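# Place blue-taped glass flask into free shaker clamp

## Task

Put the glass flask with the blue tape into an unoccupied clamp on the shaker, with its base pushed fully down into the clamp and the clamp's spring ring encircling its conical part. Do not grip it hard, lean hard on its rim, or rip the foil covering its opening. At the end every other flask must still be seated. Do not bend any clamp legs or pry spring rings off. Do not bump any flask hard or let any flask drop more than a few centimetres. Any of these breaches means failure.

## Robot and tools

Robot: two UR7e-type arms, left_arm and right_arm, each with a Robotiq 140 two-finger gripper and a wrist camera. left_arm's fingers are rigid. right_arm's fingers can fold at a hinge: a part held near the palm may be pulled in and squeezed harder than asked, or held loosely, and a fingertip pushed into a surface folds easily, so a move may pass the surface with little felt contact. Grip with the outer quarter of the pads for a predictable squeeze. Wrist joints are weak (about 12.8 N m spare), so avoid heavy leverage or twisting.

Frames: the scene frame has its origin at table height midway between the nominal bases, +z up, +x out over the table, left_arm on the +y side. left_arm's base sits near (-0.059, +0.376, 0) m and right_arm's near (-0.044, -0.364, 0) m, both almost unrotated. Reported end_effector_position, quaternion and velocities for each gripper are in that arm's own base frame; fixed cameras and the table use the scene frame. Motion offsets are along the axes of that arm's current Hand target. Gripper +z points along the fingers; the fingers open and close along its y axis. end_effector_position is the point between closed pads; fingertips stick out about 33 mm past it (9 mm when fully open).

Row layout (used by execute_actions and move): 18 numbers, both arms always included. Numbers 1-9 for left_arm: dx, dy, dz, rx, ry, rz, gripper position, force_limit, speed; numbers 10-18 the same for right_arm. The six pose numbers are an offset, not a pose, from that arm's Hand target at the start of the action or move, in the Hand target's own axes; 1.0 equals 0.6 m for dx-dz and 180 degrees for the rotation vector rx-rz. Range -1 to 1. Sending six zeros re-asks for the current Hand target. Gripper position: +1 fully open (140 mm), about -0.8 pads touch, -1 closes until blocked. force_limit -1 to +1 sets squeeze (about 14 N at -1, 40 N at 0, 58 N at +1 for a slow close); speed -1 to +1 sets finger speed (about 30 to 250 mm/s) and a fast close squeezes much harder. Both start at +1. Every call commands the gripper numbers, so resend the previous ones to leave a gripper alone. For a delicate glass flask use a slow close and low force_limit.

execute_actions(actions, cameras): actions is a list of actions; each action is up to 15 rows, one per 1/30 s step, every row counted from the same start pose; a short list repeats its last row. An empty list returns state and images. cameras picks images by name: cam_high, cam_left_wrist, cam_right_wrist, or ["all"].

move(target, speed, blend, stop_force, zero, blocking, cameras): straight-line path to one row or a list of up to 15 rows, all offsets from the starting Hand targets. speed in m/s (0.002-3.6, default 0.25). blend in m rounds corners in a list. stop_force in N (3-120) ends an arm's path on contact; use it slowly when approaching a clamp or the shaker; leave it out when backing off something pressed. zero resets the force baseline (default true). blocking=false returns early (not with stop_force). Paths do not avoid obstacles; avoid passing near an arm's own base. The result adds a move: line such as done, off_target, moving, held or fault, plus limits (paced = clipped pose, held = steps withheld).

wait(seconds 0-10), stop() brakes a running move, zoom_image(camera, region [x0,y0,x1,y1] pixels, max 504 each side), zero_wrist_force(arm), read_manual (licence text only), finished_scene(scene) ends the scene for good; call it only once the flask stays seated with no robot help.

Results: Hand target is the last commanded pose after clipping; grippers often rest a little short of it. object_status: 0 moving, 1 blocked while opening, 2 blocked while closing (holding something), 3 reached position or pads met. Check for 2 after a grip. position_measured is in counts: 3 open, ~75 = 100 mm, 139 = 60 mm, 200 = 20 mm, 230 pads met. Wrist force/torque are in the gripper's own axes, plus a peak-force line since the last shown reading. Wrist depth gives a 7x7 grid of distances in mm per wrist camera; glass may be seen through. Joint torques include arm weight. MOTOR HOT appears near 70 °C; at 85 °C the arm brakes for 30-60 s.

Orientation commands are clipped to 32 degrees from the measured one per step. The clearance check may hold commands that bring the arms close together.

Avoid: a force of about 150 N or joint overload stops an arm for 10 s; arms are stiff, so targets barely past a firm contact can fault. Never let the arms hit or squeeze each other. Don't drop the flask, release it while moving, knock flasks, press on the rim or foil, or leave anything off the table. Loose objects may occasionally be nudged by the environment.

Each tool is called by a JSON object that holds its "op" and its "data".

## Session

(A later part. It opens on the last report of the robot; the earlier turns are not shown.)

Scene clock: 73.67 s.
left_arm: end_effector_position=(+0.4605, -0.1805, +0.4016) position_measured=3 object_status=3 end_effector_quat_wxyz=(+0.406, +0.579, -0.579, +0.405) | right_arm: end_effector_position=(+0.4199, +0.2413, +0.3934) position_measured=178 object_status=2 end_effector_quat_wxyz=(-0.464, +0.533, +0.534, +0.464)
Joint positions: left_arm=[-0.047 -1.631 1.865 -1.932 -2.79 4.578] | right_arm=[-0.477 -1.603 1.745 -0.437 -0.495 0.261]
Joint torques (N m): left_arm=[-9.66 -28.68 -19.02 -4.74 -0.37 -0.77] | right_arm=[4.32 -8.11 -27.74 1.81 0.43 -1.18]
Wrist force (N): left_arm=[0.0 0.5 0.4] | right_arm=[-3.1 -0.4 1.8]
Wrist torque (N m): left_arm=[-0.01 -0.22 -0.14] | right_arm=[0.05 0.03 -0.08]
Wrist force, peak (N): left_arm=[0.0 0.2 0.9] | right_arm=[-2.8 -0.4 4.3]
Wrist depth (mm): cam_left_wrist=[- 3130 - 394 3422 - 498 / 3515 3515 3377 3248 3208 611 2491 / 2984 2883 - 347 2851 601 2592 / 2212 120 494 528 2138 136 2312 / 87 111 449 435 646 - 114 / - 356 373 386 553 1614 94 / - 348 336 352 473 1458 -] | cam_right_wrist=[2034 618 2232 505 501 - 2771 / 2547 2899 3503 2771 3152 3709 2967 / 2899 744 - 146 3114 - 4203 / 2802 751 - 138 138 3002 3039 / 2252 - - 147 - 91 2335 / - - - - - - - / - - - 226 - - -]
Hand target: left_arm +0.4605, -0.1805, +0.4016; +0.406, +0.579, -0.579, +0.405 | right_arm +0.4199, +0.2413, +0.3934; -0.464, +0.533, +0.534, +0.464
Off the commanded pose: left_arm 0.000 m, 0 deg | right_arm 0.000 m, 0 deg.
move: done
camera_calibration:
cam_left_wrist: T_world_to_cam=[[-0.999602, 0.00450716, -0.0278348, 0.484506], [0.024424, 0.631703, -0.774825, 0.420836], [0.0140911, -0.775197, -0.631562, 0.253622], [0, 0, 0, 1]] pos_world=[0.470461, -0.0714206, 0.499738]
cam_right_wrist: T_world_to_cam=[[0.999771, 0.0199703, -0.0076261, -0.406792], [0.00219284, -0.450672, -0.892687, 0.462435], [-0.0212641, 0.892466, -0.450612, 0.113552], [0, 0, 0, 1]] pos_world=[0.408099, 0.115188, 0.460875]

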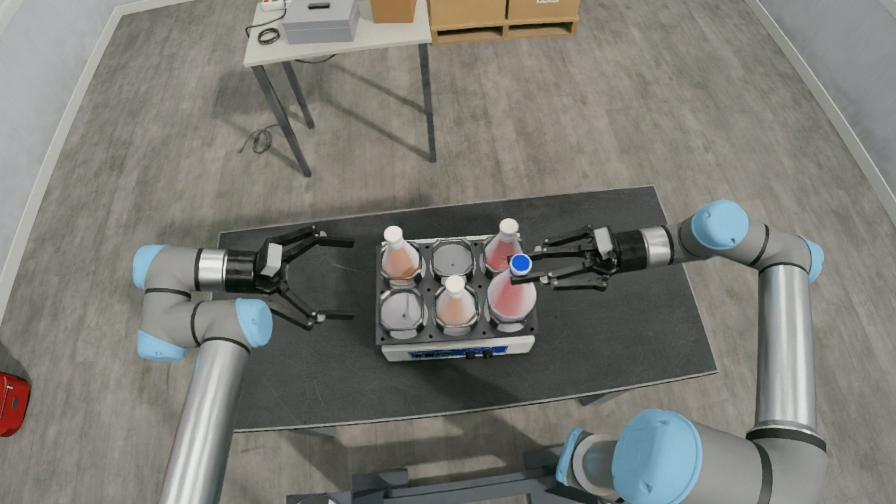

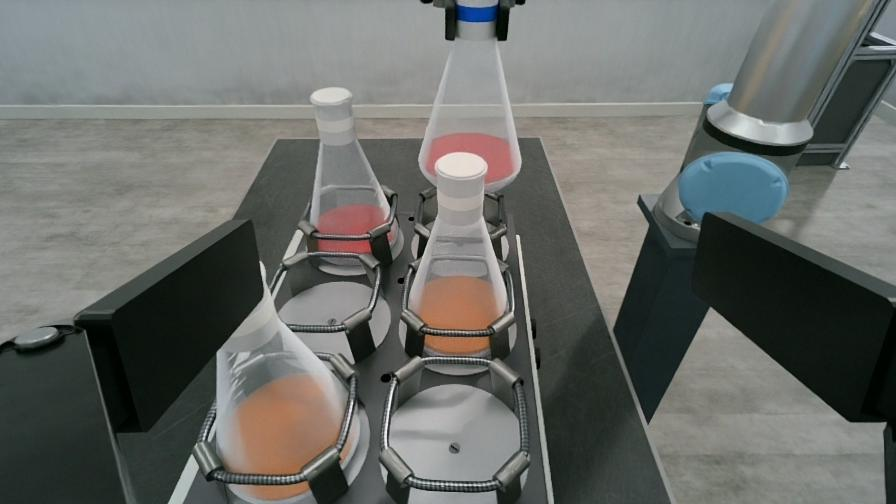

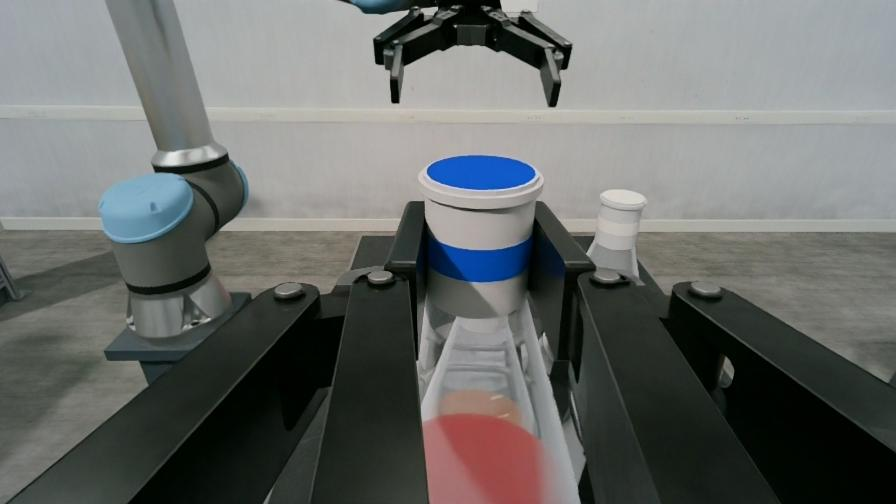

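{"op": "move", "data": {"target": [0,0,0,0,0,0,1,-1,-1,-0.0632,0.0067,0.0055,0,0,0,-0.98,-0.02,-1], "speed": 0.1, "cameras": ["all"]}}

{"op": "zoom_image", "data": {"camera": "cam_high", "region": [430, 200, 560, 370]}}

{"op": "zoom_image", "data": {"camera": "cam_left_wrist", "region": [390, 140, 530, 290]}}

Scene clock: 92.13 s.
left_arm: end_effector_position=(+0.4605, -0.1805, +0.4016) position_measured=3 object_status=3 end_effector_quat_wxyz=(+0.406, +0.579, -0.579, +0.405) | right_arm: end_effector_position=(+0.4240, +0.2393, +0.3554) position_measured=178 object_status=2 end_effector_quat_wxyz=(-0.464, +0.533, +0.533, +0.464)
Joint positions: left_arm=[-0.047 -1.631 1.865 -1.932 -2.79 4.578] | right_arm=[-0.476 -1.574 1.816 -0.536 -0.495 0.261]
Joint torques (N m): left_arm=[-10.5 -26.67 -19.52 -4.67 -0.3 -0.67] | right_arm=[6.17 -35.75 -24.15 1.1 3.34 1.58]
Wrist force (N): left_arm=[0.2 0.2 0.4] | right_arm=[-3.1 -0.5 1.9]
Wrist torque (N m): left_arm=[-0.09 -0.26 -0.14] | right_arm=[0.05 0.03 -0.10]
Wrist force, peak (N): left_arm=[-0.1 0.5 0.8] | right_arm=[-4.5 -0.1 2.1]
Wrist depth (mm): cam_left_wrist=[- 3019 2851 439 3830 2984 504 / 3719 3248 3290 3377 3422 608 2516 / 2820 2759 - 350 3019 598 2701 / 2398 127 501 500 2103 136 2333 / 87 111 448 440 499 - 114 / - 357 376 398 536 1574 94 / - 346 336 352 489 1501 -] | cam_right_wrist=[- 671 - 470 2547 - - / 2899 737 - 3363 3039 2712 2933 / 3002 693 - 156 374 3192 2600 / 2802 682 2866 135 139 2866 3002 / 2232 - - 148 - 91 2335 / - - - 352 - - - / - - - - - - -]
Hand target: left_arm +0.4605, -0.1805, +0.4016; +0.406, +0.579, -0.579, +0.405 | right_arm +0.4240, +0.2394, +0.3554; -0.464, +0.533, +0.534, +0.464
Off the commanded pose: left_arm 0.000 m, 0 deg | right_arm 0.000 m, 0 deg.
move: done
camera_calibration:
cam_left_wrist: T_world_to_cam=[[-0.999602, 0.00450716, -0.0278348, 0.484506], [0.024424, 0.631703, -0.774825, 0.420836], [0.0140911, -0.775197, -0.631562, 0.253622], [0, 0, 0, 1]] pos_world=[0.470461, -0.0714206, 0.499738]
cam_right_wrist: T_world_to_cam=[[0.99977, 0.0199209, -0.00793554, -0.411105], [0.0018914, -0.450552, -0.892748, 0.427784], [-0.0213597, 0.892528, -0.450486, 0.098193], [0, 0, 0, 1]] pos_world=[0.412299, 0.113289, 0.422876]

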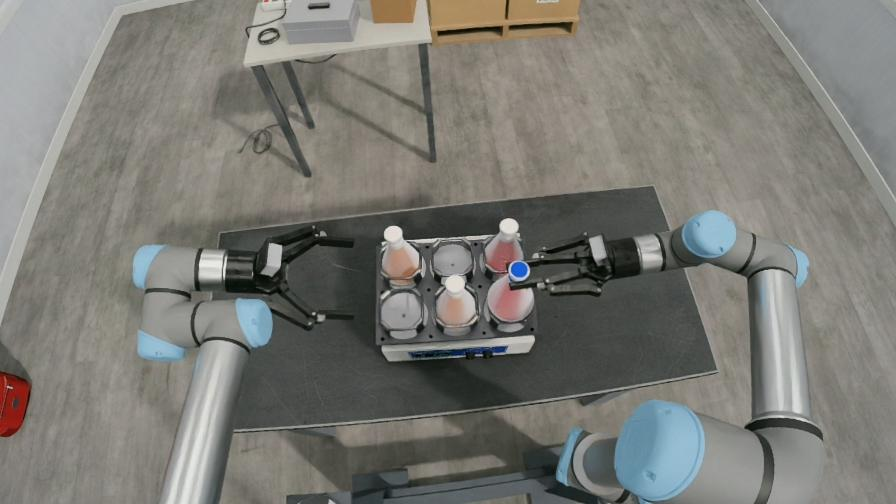

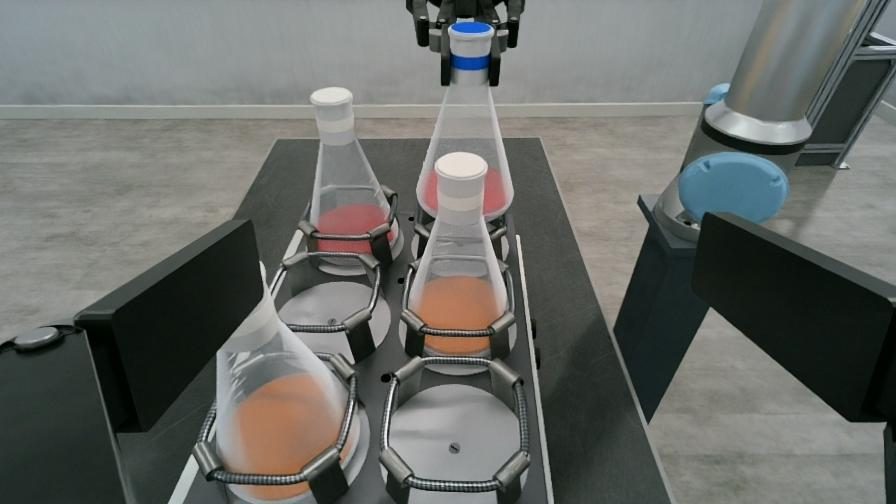

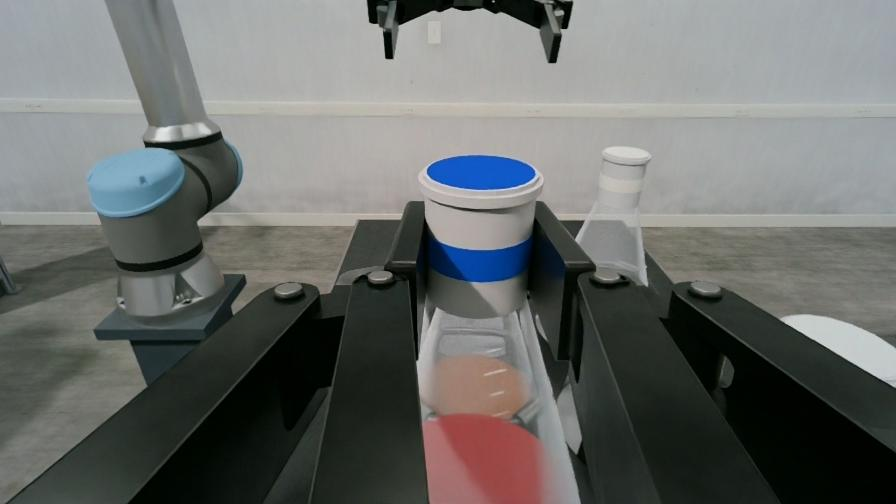

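Scaled by 2.965 from the camera's 896x504 image, which has a finer 1280x720 frame.

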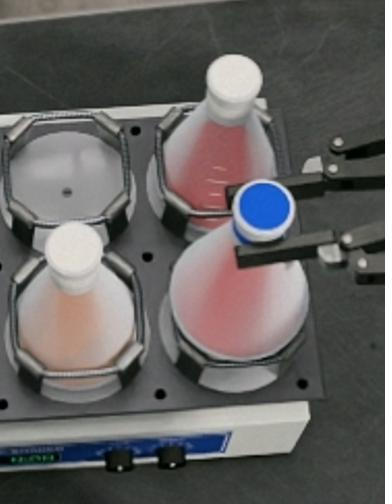

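Scaled by 3.360 from the camera's 896x504 image, which has a finer 1280x720 frame.

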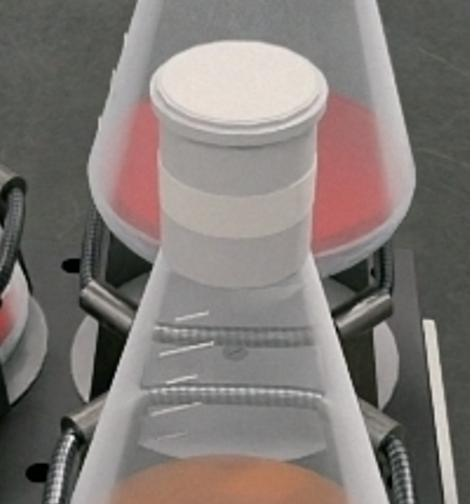

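{"op": "move", "data": {"target": [0,0,0,0,0,0,1,-1,-1,-0.01,0.005,-0.0005,0,0,0,-0.98,-0.02,-1], "speed": 0.05}}

{"op": "move", "data": {"target": [0,0,0,0,0,0,1,-1,-1,-0.06,0,0.0084,0,0,0,-0.98,-0.02,-1], "speed": 0.02, "stop_force": 12, "cameras": ["all"]}}

{"op": "zoom_image", "data": {"camera": "cam_high", "region": [430, 200, 560, 370]}}

{"op": "zoom_image", "data": {"camera": "cam_left_wrist", "region": [390, 140, 530, 290]}}

Scene clock: 101.77 s.
left_arm: end_effector_position=(+0.4605, -0.1805, +0.4016) position_measured=3 object_status=3 end_effector_quat_wxyz=(+0.406, +0.579, -0.579, +0.405) | right_arm: end_effector_position=(+0.4270, +0.2382, +0.3494) position_measured=178 object_status=2 end_effector_quat_wxyz=(-0.464, +0.533, +0.534, +0.464)
Joint positions: left_arm=[-0.047 -1.631 1.865 -1.932 -2.79 4.578] | right_arm=[-0.475 -1.563 1.82 -0.553 -0.494 0.262]
Joint torques (N m): left_arm=[-11.32 -26.13 -19.39 -4.61 -0.35 -0.78] | right_arm=[6.05 -27.24 -18.64 1.83 3.49 1.65]
Wrist force (N): left_arm=[0.0 0.4 0.3] | right_arm=[-3.1 -0.4 2.0]
Wrist torque (N m): left_arm=[-0.04 -0.22 -0.14] | right_arm=[0.05 0.01 -0.09]
Wrist force, peak (N): left_arm=[0.1 0.7 0.5] | right_arm=[-3.3 -0.5 1.9]
Wrist depth (mm): cam_left_wrist=[2883 - 2916 481 2789 3168 503 / 3564 2984 3468 3666 3168 729 2566 / 2759 2950 - 516 2883 593 2789 / 2398 128 493 488 2291 136 2231 / 87 111 446 431 493 - 114 / - 370 376 391 562 1604 94 / - 335 337 352 333 1483 -] | cam_right_wrist=[- 2655 2967 2802 3318 2683 - / - 723 3002 2967 3192 3192 2627 / 630 657 - 146 155 3408 - / 2683 701 2834 134 138 2967 2933 / 2232 - - 148 - 91 172 / - - - - - - - / - - - 239 - - -]
Hand target: left_arm +0.4605, -0.1805, +0.4016; +0.406, +0.579, -0.579, +0.405 | right_arm +0.4270, +0.2382, +0.3495; -0.464, +0.533, +0.534, +0.464
Off the commanded pose: left_arm 0.000 m, 0 deg | right_arm 0.000 m, 0 deg.
move: done

Scene clock: 103.37 s.
left_arm: end_effector_position=(+0.4605, -0.1805, +0.4016) position_measured=3 object_status=3 end_effector_quat_wxyz=(+0.406, +0.579, -0.579, +0.405) | right_arm: end_effector_position=(+0.4270, +0.2382, +0.3344) position_measured=178 object_status=2 end_effector_quat_wxyz=(-0.464, +0.533, +0.534, +0.464)
Joint positions: left_arm=[-0.047 -1.631 1.865 -1.932 -2.79 4.578] | right_arm=[-0.475 -1.553 1.85 -0.592 -0.494 0.262]
Joint torques (N m): left_arm=[-10.88 -25.72 -19.33 -4.83 -0.4 -0.82] | right_arm=[5.28 -34.27 -21.64 -1.02 1.73 -1.42]
Wrist force (N): left_arm=[0.2 0.2 0.4] | right_arm=[3.9 0.5 0.4]
Wrist torque (N m): left_arm=[-0.09 -0.26 -0.14] | right_arm=[0.18 0.03 -0.05]
Wrist force, peak (N): left_arm=[0.1 0.6 0.7] | right_arm=[9.4 0.4 -2.5]
Wrist depth (mm): cam_left_wrist=[- 3019 2851 478 3333 - 503 / 3422 3422 3468 3248 3208 575 2516 / 2730 2916 965 - 2271 591 2701 / 2291 127 509 504 2175 137 2291 / 87 112 449 436 604 137 114 / - 364 374 391 589 1594 94 / - 335 335 352 367 1418 -] | cam_right_wrist=[2314 680 - - 2600 - - / 2771 721 - - 2357 2771 2802 / 596 701 - 145 378 - - / 2683 699 3114 137 466 3275 2866 / 2193 - - 154 - 91 148 / - - - 325 - - - / - - - 234 - - -]
Hand target: left_arm +0.4605, -0.1805, +0.4016; +0.406, +0.579, -0.579, +0.405 | right_arm +0.4270, +0.2382, +0.3344; -0.464, +0.533, +0.534, +0.464 (not the last commanded pose)
Off the commanded pose: left_arm 0.000 m, 0 deg | right_arm 0.021 m, 0 deg.
move: contact (right_arm)
camera_calibration:
cam_left_wrist: T_world_to_cam=[[-0.999602, 0.00450716, -0.0278348, 0.484506], [0.024424, 0.631703, -0.774825, 0.420836], [0.0140911, -0.775197, -0.631562, 0.253622], [0, 0, 0, 1]] pos_world=[0.470461, -0.0714206, 0.499738]
cam_right_wrist: T_world_to_cam=[[0.999772, 0.0198777, -0.00780331, -0.414198], [0.00199286, -0.450672, -0.892687, 0.408482], [-0.0212613, 0.892468, -0.450609, 0.089792], [0, 0, 0, 1]] pos_world=[0.415199, 0.112188, 0.401876]

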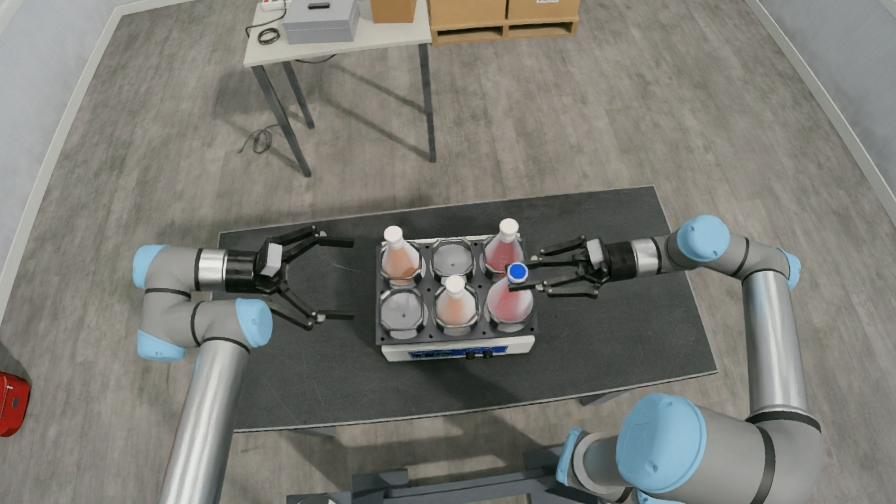

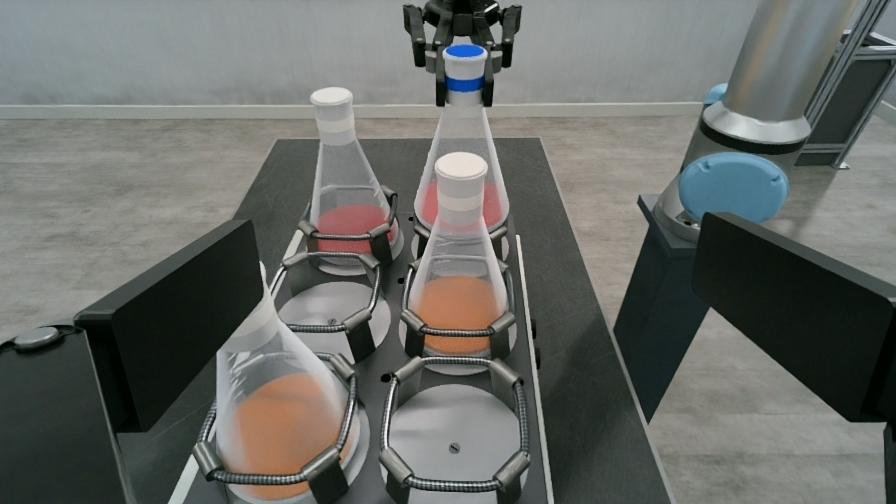

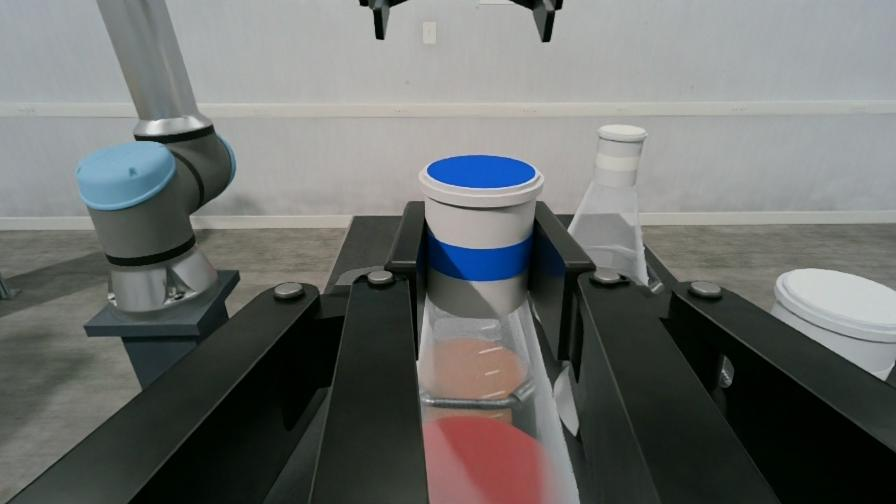

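Scaled by 2.965 from the camera's 896x504 image, which has a finer 1280x720 frame.

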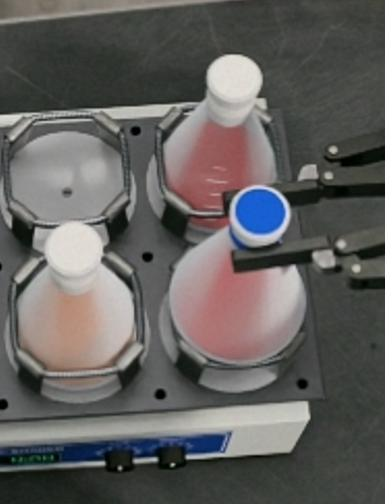

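Scaled by 3.360 from the camera's 896x504 image, which has a finer 1280x720 frame.

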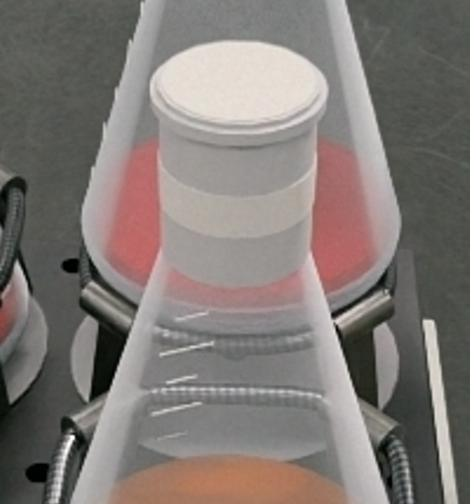

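{"op": "move", "data": {"target": [0,0,0,0,0,0,1,-1,-1,-0.0099,-0.0132,0.0014,-0.0023,0,-0.0165,-0.98,-0.02,-1], "speed": 0.02}}

{"op": "move", "data": {"target": [0,0,0,0,0,0,1,-1,-1,-0.0076,-0.0136,0.001,-0.0023,0,-0.0165,-0.98,-0.02,-1], "speed": 0.02, "cameras": ["cam_left_wrist","cam_right_wrist"]}}

{"op": "zoom_image", "data": {"camera": "cam_left_wrist", "region": [390, 140, 530, 290]}}

Scene clock: 115.83 s.
left_arm: end_effector_position=(+0.4605, -0.1805, +0.4016) position_measured=3 object_status=3 end_effector_quat_wxyz=(+0.406, +0.579, -0.579, +0.405) | right_arm: end_effector_position=(+0.4190, +0.2382, +0.3284) position_measured=178 object_status=2 end_effector_quat_wxyz=(-0.450, +0.521, +0.546, +0.478)
Joint positions: left_arm=[-0.047 -1.631 1.865 -1.932 -2.79 4.578] | right_arm=[-0.487 -1.573 1.886 -0.606 -0.498 0.206]
Joint torques (N m): left_arm=[-10.91 -24.92 -19.59 -4.55 -0.46 -0.66] | right_arm=[0.06 -17.89 -18.48 -1.52 -5.67 1.8]
Wrist force (N): left_arm=[0.2 0.2 0.5] | right_arm=[18.4 5.6 -2.8]
Wrist torque (N m): left_arm=[-0.08 -0.26 -0.14] | right_arm=[0.06 0.19 -0.10]
Wrist force, peak (N): left_arm=[0.2 0.4 0.7] | right_arm=[18.4 5.7 -2.9]
Wrist depth (mm): cam_left_wrist=[- 3248 3130 499 3092 - 508 / 3774 3564 3248 3422 3515 577 2491 / 2851 2673 - 506 2789 593 2673 / 2291 120 506 493 2212 136 2231 / 87 111 447 443 632 - 114 / - 357 374 388 569 1666 94 / - 348 337 352 - 1483 -] | cam_right_wrist=[- 638 - - - - - / 2425 693 - - - 4203 2834 / 600 673 - 130 376 3552 - / 2522 708 2933 137 139 3552 3363 / 1854 - - 358 - 91 148 / - - - 280 - - - / - - - 222 - - -]
Hand target: left_arm +0.4605, -0.1805, +0.4016; +0.406, +0.579, -0.579, +0.405 | right_arm +0.4191, +0.2382, +0.3284; -0.450, +0.521, +0.545, +0.478
Off the commanded pose: left_arm 0.000 m, 0 deg | right_arm 0.000 m, 0 deg.
move: done

Scene clock: 117.40 s.
left_arm: end_effector_position=(+0.4605, -0.1805, +0.4016) position_measured=3 object_status=3 end_effector_quat_wxyz=(+0.406, +0.579, -0.579, +0.405) | right_arm: end_effector_position=(+0.4110, +0.2382, +0.3233) position_measured=178 object_status=2 end_effector_quat_wxyz=(-0.435, +0.508, +0.557, +0.492)
Joint positions: left_arm=[-0.047 -1.631 1.865 -1.932 -2.79 4.578] | right_arm=[-0.499 -1.593 1.92 -0.616 -0.503 0.149]
Joint torques (N m): left_arm=[-10.51 -24.44 -19.43 -4.71 -0.37 -0.88] | right_arm=[3.72 -6.75 -17.91 0.92 -2.65 2.61]
Wrist force (N): left_arm=[0.2 0.2 0.5] | right_arm=[13.6 7.5 -0.7]
Wrist torque (N m): left_arm=[-0.09 -0.27 -0.14] | right_arm=[0.02 0.22 -0.64]
Wrist force, peak (N): left_arm=[0.2 0.6 0.5] | right_arm=[54.6 18.0 -8.0]
Wrist depth (mm): cam_left_wrist=[3019 - 2883 517 2984 - 503 / 3248 3422 2851 3468 3830 578 2619 / 2701 2789 - 336 2883 591 2730 / 2333 127 499 488 841 137 2231 / 87 111 446 424 - - 114 / - 354 375 386 540 1584 94 / - 338 338 352 349 1466 -] | cam_right_wrist=[- 676 - - - 2967 - / 591 719 2174 - 2084 2655 - / 611 697 2802 130 368 - 3233 / 660 683 2627 135 139 3114 3275 / 1986 - - 362 - 86 156 / - - - - - - - / - - - - - - -]
Hand target: left_arm +0.4605, -0.1805, +0.4016; +0.406, +0.579, -0.579, +0.405 | right_arm +0.4112, +0.2382, +0.3234; -0.436, +0.508, +0.557, +0.492
Off the commanded pose: left_arm 0.000 m, 0 deg | right_arm 0.000 m, 0 deg.
move: done
camera_calibration:
cam_left_wrist: T_world_to_cam=[[-0.999602, 0.00450716, -0.0278348, 0.484506], [0.024424, 0.631703, -0.774825, 0.420836], [0.0140911, -0.775197, -0.631562, 0.253622], [0, 0, 0, 1]] pos_world=[0.470461, -0.0714206, 0.499738]
cam_right_wrist: T_world_to_cam=[[0.995041, 0.0203929, 0.0973574, -0.430474], [0.096065, -0.450916, -0.887381, 0.358201], [0.0258037, 0.892333, -0.450639, 0.0652342], [0, 0, 0, 1]] pos_world=[0.392245, 0.112087, 0.389168]
Images, in order (width x height): cam_left_wrist 896x504, cam_right_wrist 896x504.

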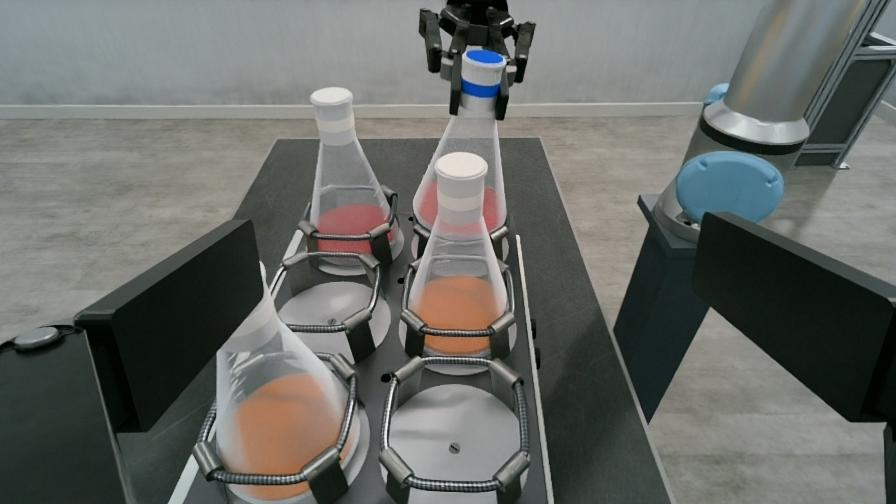

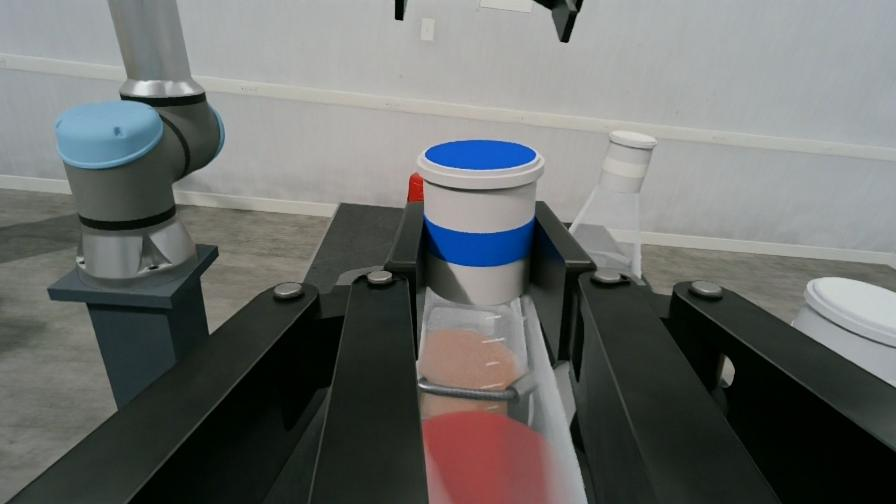

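Scaled by 3.360 from the camera's 896x504 image, which has a finer 1280x720 frame.

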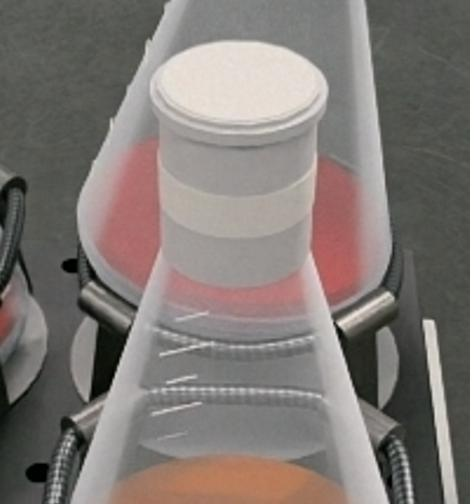

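{"op": "move", "data": {"target": [0,0,0,0,0,0,1,-1,-1,-0.0036,-0.0136,0.0006,-0.0023,0,-0.0165,-0.98,-0.02,-1], "speed": 0.02, "cameras": ["cam_left_wrist","cam_right_wrist"]}}

{"op": "zoom_image", "data": {"camera": "cam_left_wrist", "region": [390, 140, 530, 290]}}

Scene clock: 123.77 s.
left_arm: end_effector_position=(+0.4605, -0.1805, +0.4016) position_measured=3 object_status=3 end_effector_quat_wxyz=(+0.406, +0.579, -0.579, +0.405) | right_arm: end_effector_position=(+0.4033, +0.2383, +0.3204) position_measured=178 object_status=2 end_effector_quat_wxyz=(-0.421, +0.495, +0.568, +0.505)
Joint positions: left_arm=[-0.047 -1.631 1.865 -1.932 -2.79 4.578] | right_arm=[-0.512 -1.615 1.949 -0.619 -0.507 0.091]
Joint torques (N m): left_arm=[-10.11 -22.62 -19.66 -4.67 -0.38 -0.77] | right_arm=[3.13 -7.38 -7.79 -3.85 -11.21 3.03]
Wrist force (N): left_arm=[0.0 0.2 0.6] | right_arm=[42.4 18.6 -5.7]
Wrist torque (N m): left_arm=[-0.08 -0.22 -0.14] | right_arm=[-0.30 0.43 -0.98]
Wrist force, peak (N): left_arm=[0.1 0.3 0.9] | right_arm=[42.4 18.6 -5.7]
Wrist depth (mm): cam_left_wrist=[3515 - - 525 2883 - 504 / 3422 3208 2984 3515 3248 579 537 / 2789 2820 - 335 2820 598 2566 / 2444 120 497 506 2467 137 2175 / 87 112 447 423 555 - 114 / - 360 375 388 - 1584 94 / - 346 335 353 485 1434 -] | cam_right_wrist=[- 653 - 2449 2293 3363 2600 / 559 708 2449 2627 2522 2771 - / 602 3039 5604 130 390 3114 3076 / 2002 2314 2314 136 142 3318 3076 / 1789 - - 350 - 86 162 / - - - 308 - - - / - - - 222 - - -]
Hand target: left_arm +0.4605, -0.1805, +0.4016; +0.406, +0.579, -0.579, +0.405 | right_arm +0.4033, +0.2383, +0.3204; -0.421, +0.495, +0.568, +0.505
Off the commanded pose: left_arm 0.000 m, 0 deg | right_arm 0.000 m, 0 deg.
move: done
camera_calibration:
cam_left_wrist: T_world_to_cam=[[-0.999602, 0.00450716, -0.0278348, 0.484506], [0.024424, 0.631703, -0.774825, 0.420836], [0.0140911, -0.775197, -0.631562, 0.253622], [0, 0, 0, 1]] pos_world=[0.470461, -0.0714206, 0.499738]
cam_right_wrist: T_world_to_cam=[[0.988632, 0.0198331, 0.149044, -0.436374], [0.141912, -0.450627, -0.88136, 0.335953], [0.0496831, 0.892492, -0.448319, 0.0536205], [0, 0, 0, 1]] pos_world=[0.381074, 0.112189, 0.385174]
Images, in order (width x height): cam_left_wrist 896x504, cam_right_wrist 896x504.

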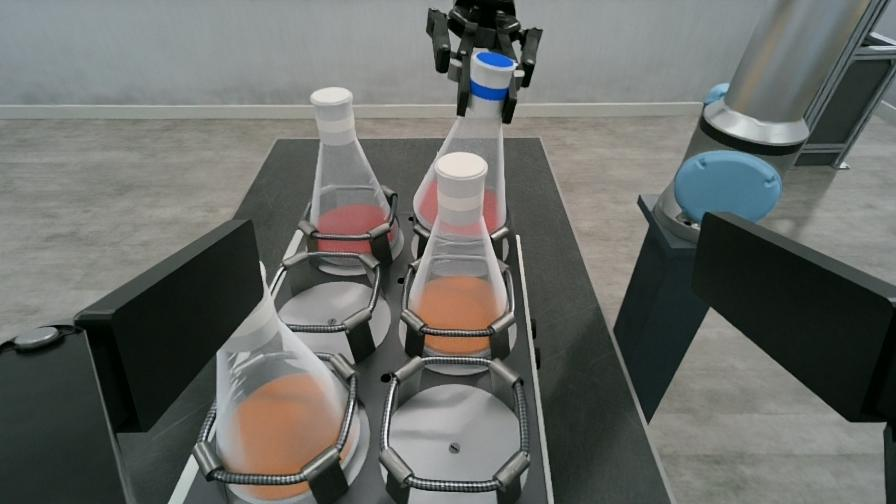

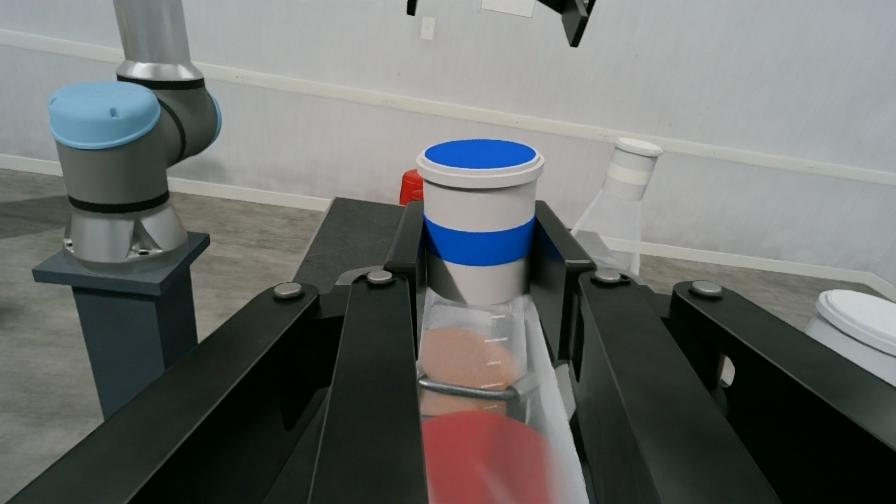

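Scaled by 3.360 from the camera's 896x504 image, which has a finer 1280x720 frame.

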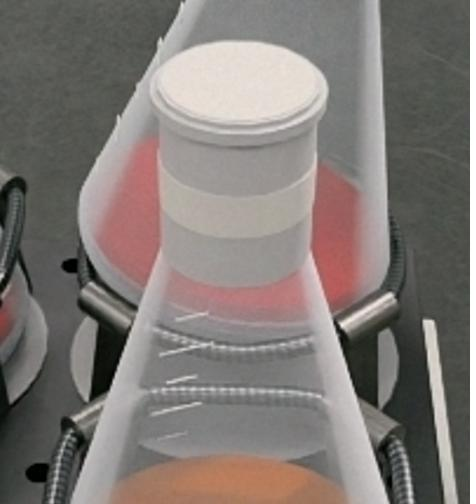

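{"op": "move", "data": {"target": [0,0,0,0,0,0,1,-1,-1,-0.0016,-0.0092,0.0004,-0.0016,0,-0.011,-0.98,-0.02,-1], "speed": 0.02, "cameras": ["cam_high","cam_left_wrist","cam_right_wrist"]}}

{"op": "zoom_image", "data": {"camera": "cam_left_wrist", "region": [390, 140, 530, 290]}}

{"op": "zoom_image", "data": {"camera": "cam_high", "region": [430, 200, 560, 370]}}

Scene clock: 130.10 s.
left_arm: end_effector_position=(+0.4605, -0.1805, +0.4016) position_measured=3 object_status=3 end_effector_quat_wxyz=(+0.406, +0.579, -0.579, +0.405) | right_arm: end_effector_position=(+0.3979, +0.2384, +0.3185) position_measured=178 object_status=2 end_effector_quat_wxyz=(-0.411, +0.486, +0.576, +0.513)
Joint positions: left_arm=[-0.047 -1.631 1.865 -1.932 -2.79 4.578] | right_arm=[-0.521 -1.629 1.968 -0.62 -0.511 0.052]
Joint torques (N m): left_arm=[-10.42 -20.57 -18.74 -4.75 -0.3 -0.84] | right_arm=[0.76 -14.37 -16.45 -0.53 -6.04 3.2]
Wrist force (N): left_arm=[0.0 0.5 0.3] | right_arm=[12.6 9.8 0.3]
Wrist torque (N m): left_arm=[-0.01 -0.22 -0.15] | right_arm=[-0.20 0.30 -1.15]
Wrist force, peak (N): left_arm=[0.0 0.3 0.8] | right_arm=[44.0 19.0 -5.6]
Wrist depth (mm): cam_left_wrist=[- - - 504 - - 503 / 3168 3515 3019 3468 3666 574 2673 / 2673 2701 900 341 2592 595 2789 / 2271 127 513 491 2231 136 2312 / 87 111 446 434 653 137 114 / - 356 362 385 547 1594 94 / - 338 339 350 491 1466 -] | cam_right_wrist=[2293 630 - 2522 - - 2522 / 568 669 - - - 2834 2497 / 617 674 - 129 370 2866 2600 / 623 2193 2600 136 140 3455 3552 / 1716 - - 145 - 91 169 / - - - 291 - - - / - - - 227 - - -]
Hand target: left_arm +0.4605, -0.1805, +0.4016; +0.406, +0.579, -0.579, +0.405 | right_arm +0.3980, +0.2384, +0.3185; -0.411, +0.486, +0.575, +0.513
Off the commanded pose: left_arm 0.000 m, 0 deg | right_arm 0.000 m, 0 deg.
move: done
camera_calibration:
cam_left_wrist: T_world_to_cam=[[-0.999602, 0.00450716, -0.0278348, 0.484506], [0.024424, 0.631703, -0.774825, 0.420836], [0.0140911, -0.775197, -0.631562, 0.253622], [0, 0, 0, 1]] pos_world=[0.470461, -0.0714206, 0.499738]
cam_right_wrist: T_world_to_cam=[[0.982827, 0.0196706, 0.183477, -0.439441], [0.172527, -0.450675, -0.875858, 0.321202], [0.0654597, 0.892471, -0.446329, 0.0460664], [0, 0, 0, 1]] pos_world=[0.373462, 0.112289, 0.382515]

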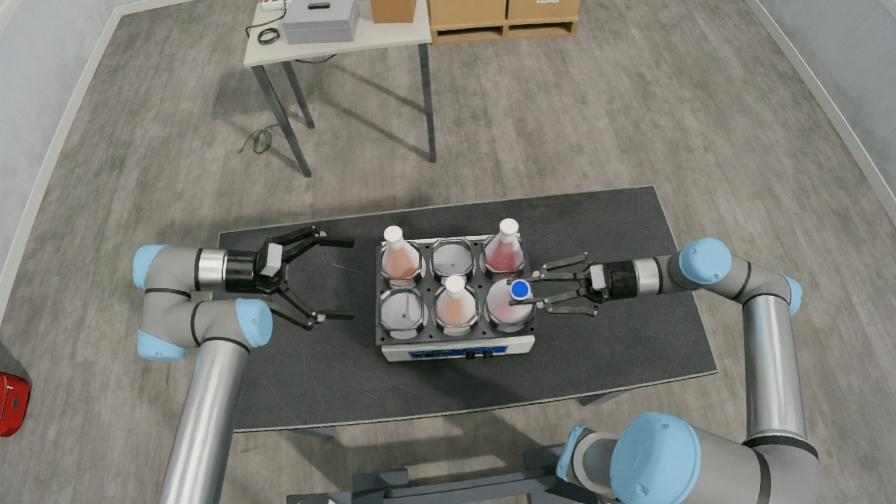

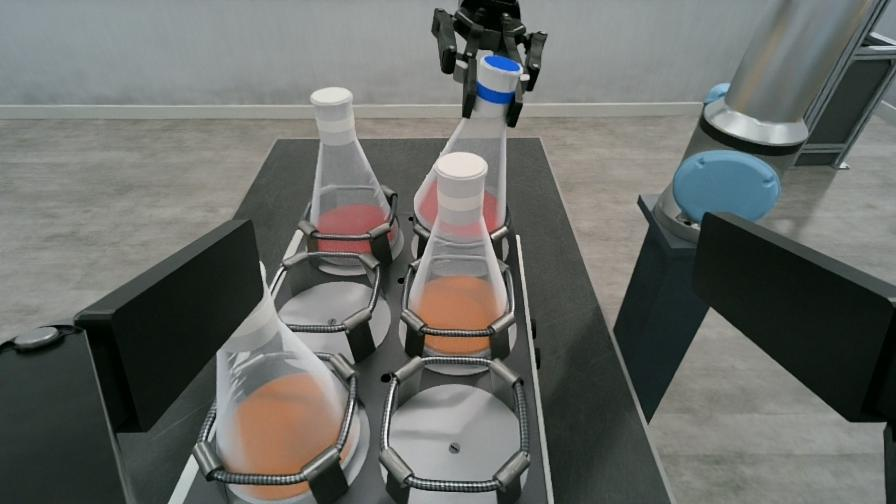

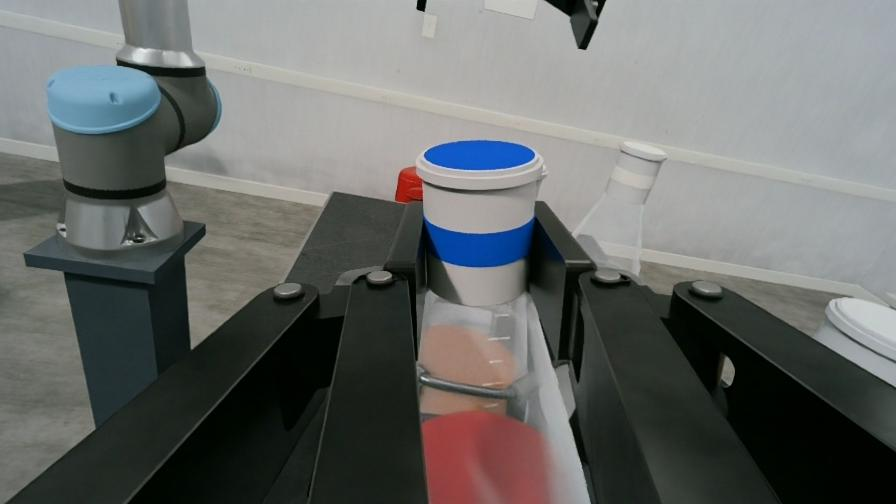

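Scaled by 3.360 from the camera's 896x504 image, which has a finer 1280x720 frame.

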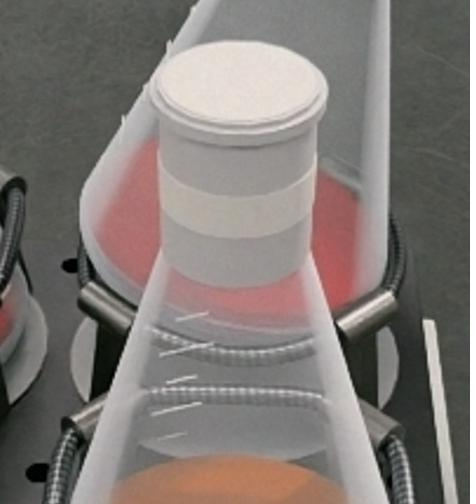

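Scaled by 2.965 from the camera's 896x504 image, which has a finer 1280x720 frame.

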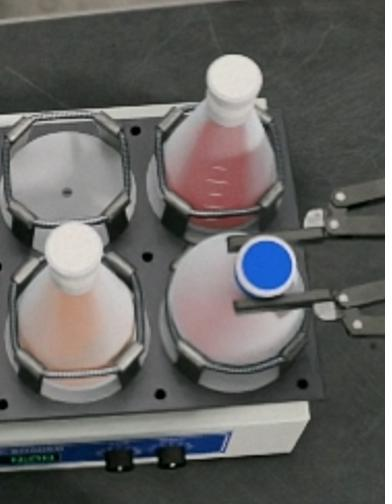

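{"op": "move", "data": {"target": [0,0,0,0,0,0,1,-1,-1,-0.0081,0.0117,0.0011,0.0023,0,0.0165,-0.98,-0.02,-1], "speed": 0.02, "cameras": ["cam_left_wrist","cam_right_wrist"]}}

{"op": "zoom_image", "data": {"camera": "cam_left_wrist", "region": [390, 140, 530, 290]}}

Scene clock: 134.10 s.
left_arm: end_effector_position=(+0.4605, -0.1805, +0.4016) position_measured=3 object_status=3 end_effector_quat_wxyz=(+0.406, +0.579, -0.579, +0.405) | right_arm: end_effector_position=(+0.4059, +0.2384, +0.3150) position_measured=178 object_status=2 end_effector_quat_wxyz=(-0.426, +0.500, +0.564, +0.500)
Joint positions: left_arm=[-0.047 -1.631 1.865 -1.932 -2.79 4.578] | right_arm=[-0.507 -1.602 1.951 -0.635 -0.505 0.111]
Joint torques (N m): left_arm=[-10.51 -19.86 -19.05 -4.69 -0.39 -0.74] | right_arm=[-2.07 -12.95 -11.21 -4.41 1.23 -0.95]
Wrist force (N): left_arm=[0.2 0.5 0.4] | right_arm=[32.8 1.3 -2.2]
Wrist torque (N m): left_arm=[-0.02 -0.27 -0.14] | right_arm=[0.05 0.36 -0.93]
Wrist force, peak (N): left_arm=[-0.1 0.7 0.6] | right_arm=[45.9 1.2 -1.5]
Wrist depth (mm): cam_left_wrist=[- - 3422 527 3168 3248 503 / 3468 2950 3130 3092 3468 590 2592 / 2820 2759 1026 547 2759 594 2820 / 2312 127 502 503 1022 137 2231 / 87 111 443 436 645 - 114 / - 351 377 388 564 1574 94 / - 340 336 351 473 1434 -] | cam_right_wrist=[2712 669 - 2573 3039 - - / 599 685 3709 2425 - - 2683 / 606 2933 - 129 3039 - 3233 / 2018 2522 2771 - 142 3552 - / 1828 - - 359 - 86 153 / - - - 304 - - - / - - - - - - -]
Hand target: left_arm +0.4605, -0.1805, +0.4016; +0.406, +0.579, -0.579, +0.405 | right_arm +0.4058, +0.2384, +0.3151; -0.426, +0.500, +0.565, +0.500
Off the commanded pose: left_arm 0.000 m, 0 deg | right_arm 0.000 m, 0 deg.
move: done
camera_calibration:
cam_left_wrist: T_world_to_cam=[[-0.999602, 0.00450716, -0.0278348, 0.484506], [0.024424, 0.631703, -0.774825, 0.420836], [0.0140911, -0.775197, -0.631562, 0.253622], [0, 0, 0, 1]] pos_world=[0.470461, -0.0714206, 0.499738]
cam_right_wrist: T_world_to_cam=[[0.991182, 0.0196755, 0.131036, -0.433464], [0.125785, -0.450642, -0.883798, 0.338222], [0.0416612, 0.892488, -0.449144, 0.0545182], [0, 0, 0, 1]] pos_world=[0.384828, 0.112289, 0.380206]
Images, in order (width x height): cam_left_wrist 896x504, cam_right_wrist 896x504.

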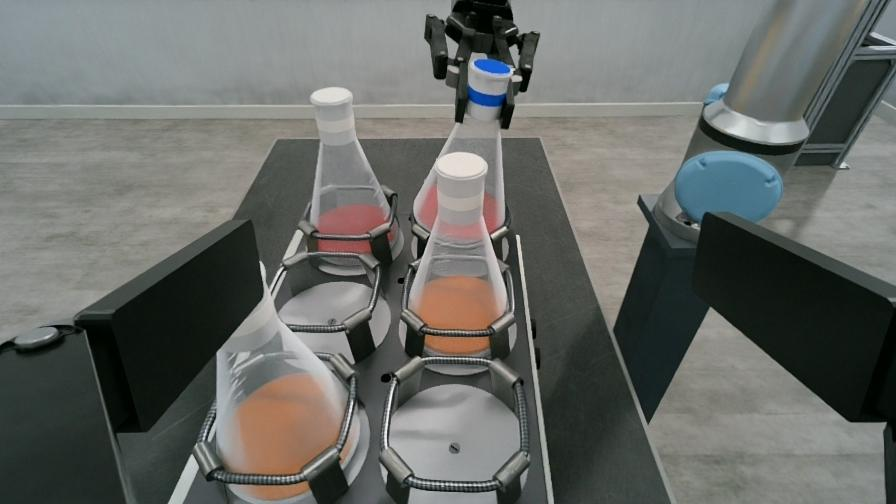

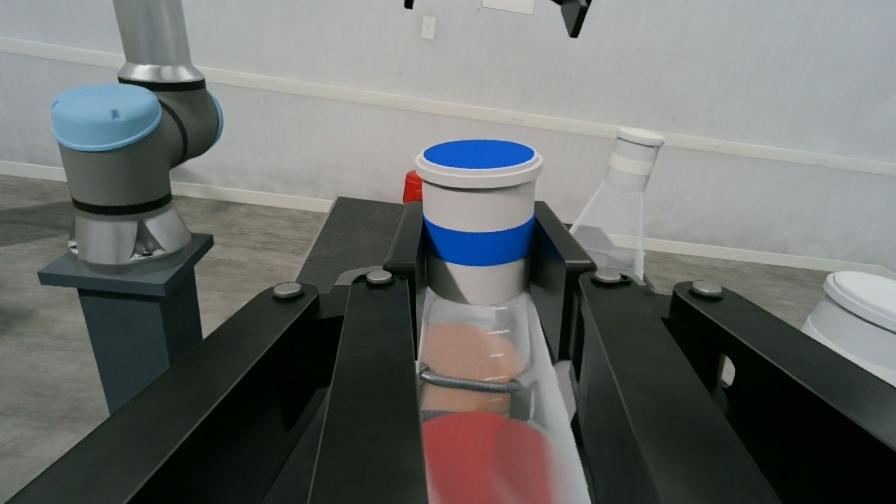

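Scaled by 3.360 from the camera's 896x504 image, which has a finer 1280x720 frame.

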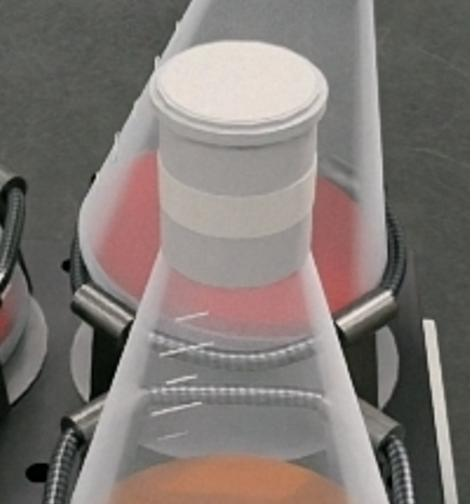

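{"op": "move", "data": {"target": [0,0,0,0,0,0,1,-1,-1,-0.0075,0.012,0.001,0.0023,0,0.0165,-0.98,-0.02,-1], "speed": 0.02, "cameras": ["cam_left_wrist","cam_right_wrist"]}}

{"op": "zoom_image", "data": {"camera": "cam_left_wrist", "region": [390, 140, 530, 290]}}

Scene clock: 140.33 s.
left_arm: end_effector_position=(+0.4605, -0.1805, +0.4016) position_measured=3 object_status=3 end_effector_quat_wxyz=(+0.406, +0.579, -0.579, +0.405) | right_arm: end_effector_position=(+0.4136, +0.2383, +0.3116) position_measured=178 object_status=2 end_effector_quat_wxyz=(-0.440, +0.513, +0.553, +0.487)
Joint positions: left_arm=[-0.047 -1.631 1.865 -1.932 -2.79 4.578] | right_arm=[-0.495 -1.576 1.934 -0.649 -0.501 0.168]
Joint torques (N m): left_arm=[-10.51 -18.38 -19.52 -4.63 -0.44 -0.83] | right_arm=[-2.76 -10.71 -10.68 -5.84 1.75 -1.1]
Wrist force (N): left_arm=[0.1 0.2 0.4] | right_arm=[40.6 -5.4 -4.8]
Wrist torque (N m): left_arm=[-0.08 -0.25 -0.14] | right_arm=[0.11 0.34 -0.84]
Wrist force, peak (N): left_arm=[-0.1 0.4 0.9] | right_arm=[45.2 -3.9 -6.7]
Wrist depth (mm): cam_left_wrist=[2984 2916 - 524 2984 - 505 / 3248 3888 3333 3333 3468 568 2592 / 2730 2730 - 539 2566 591 2592 / 2376 127 495 490 2138 137 2212 / 87 111 442 441 634 - 114 / - 347 375 385 429 1584 94 / - 339 337 351 490 1402 -] | cam_right_wrist=[- 657 3233 - 2600 - - / 576 697 2967 - 2899 3039 - / 615 678 3655 129 378 - 3363 / 2293 701 2933 136 140 3076 3192 / 1801 - - 334 - 86 149 / - - - 281 - - - / - - - 219 - - -]
Hand target: left_arm +0.4605, -0.1805, +0.4016; +0.406, +0.579, -0.579, +0.405 | right_arm +0.4136, +0.2383, +0.3116; -0.440, +0.513, +0.553, +0.487
Off the commanded pose: left_arm 0.000 m, 0 deg | right_arm 0.000 m, 0 deg.
move: done
camera_calibration:
cam_left_wrist: T_world_to_cam=[[-0.999602, 0.00450716, -0.0278348, 0.484506], [0.024424, 0.631703, -0.774825, 0.420836], [0.0140911, -0.775197, -0.631562, 0.253622], [0, 0, 0, 1]] pos_world=[0.470461, -0.0714206, 0.499738]
cam_right_wrist: T_world_to_cam=[[0.996674, 0.0197072, 0.0790718, -0.426761], [0.079453, -0.450631, -0.889168, 0.354977], [0.0181092, 0.892493, -0.450698, 0.0628411], [0, 0, 0, 1]] pos_world=[0.396, 0.112289, 0.377702]
Images, in order (width x height): cam_left_wrist 896x504, cam_right_wrist 896x504.

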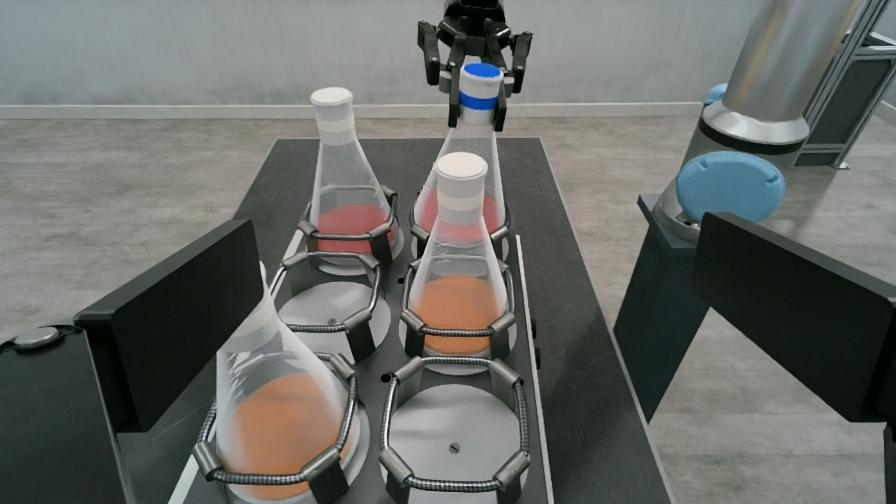

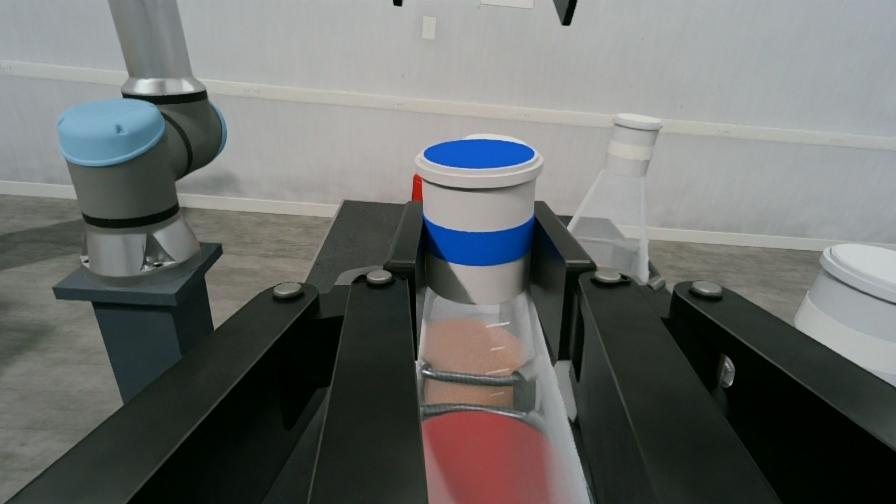

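Scaled by 3.360 from the camera's 896x504 image, which has a finer 1280x720 frame.

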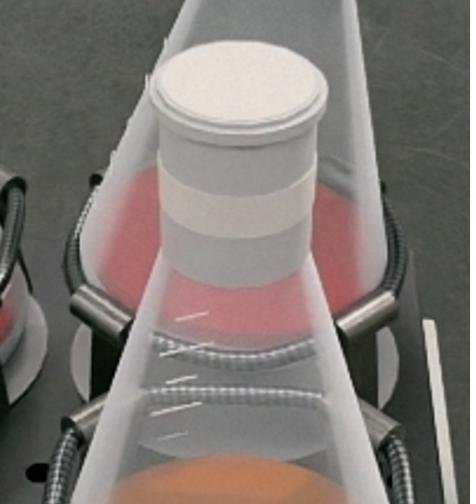

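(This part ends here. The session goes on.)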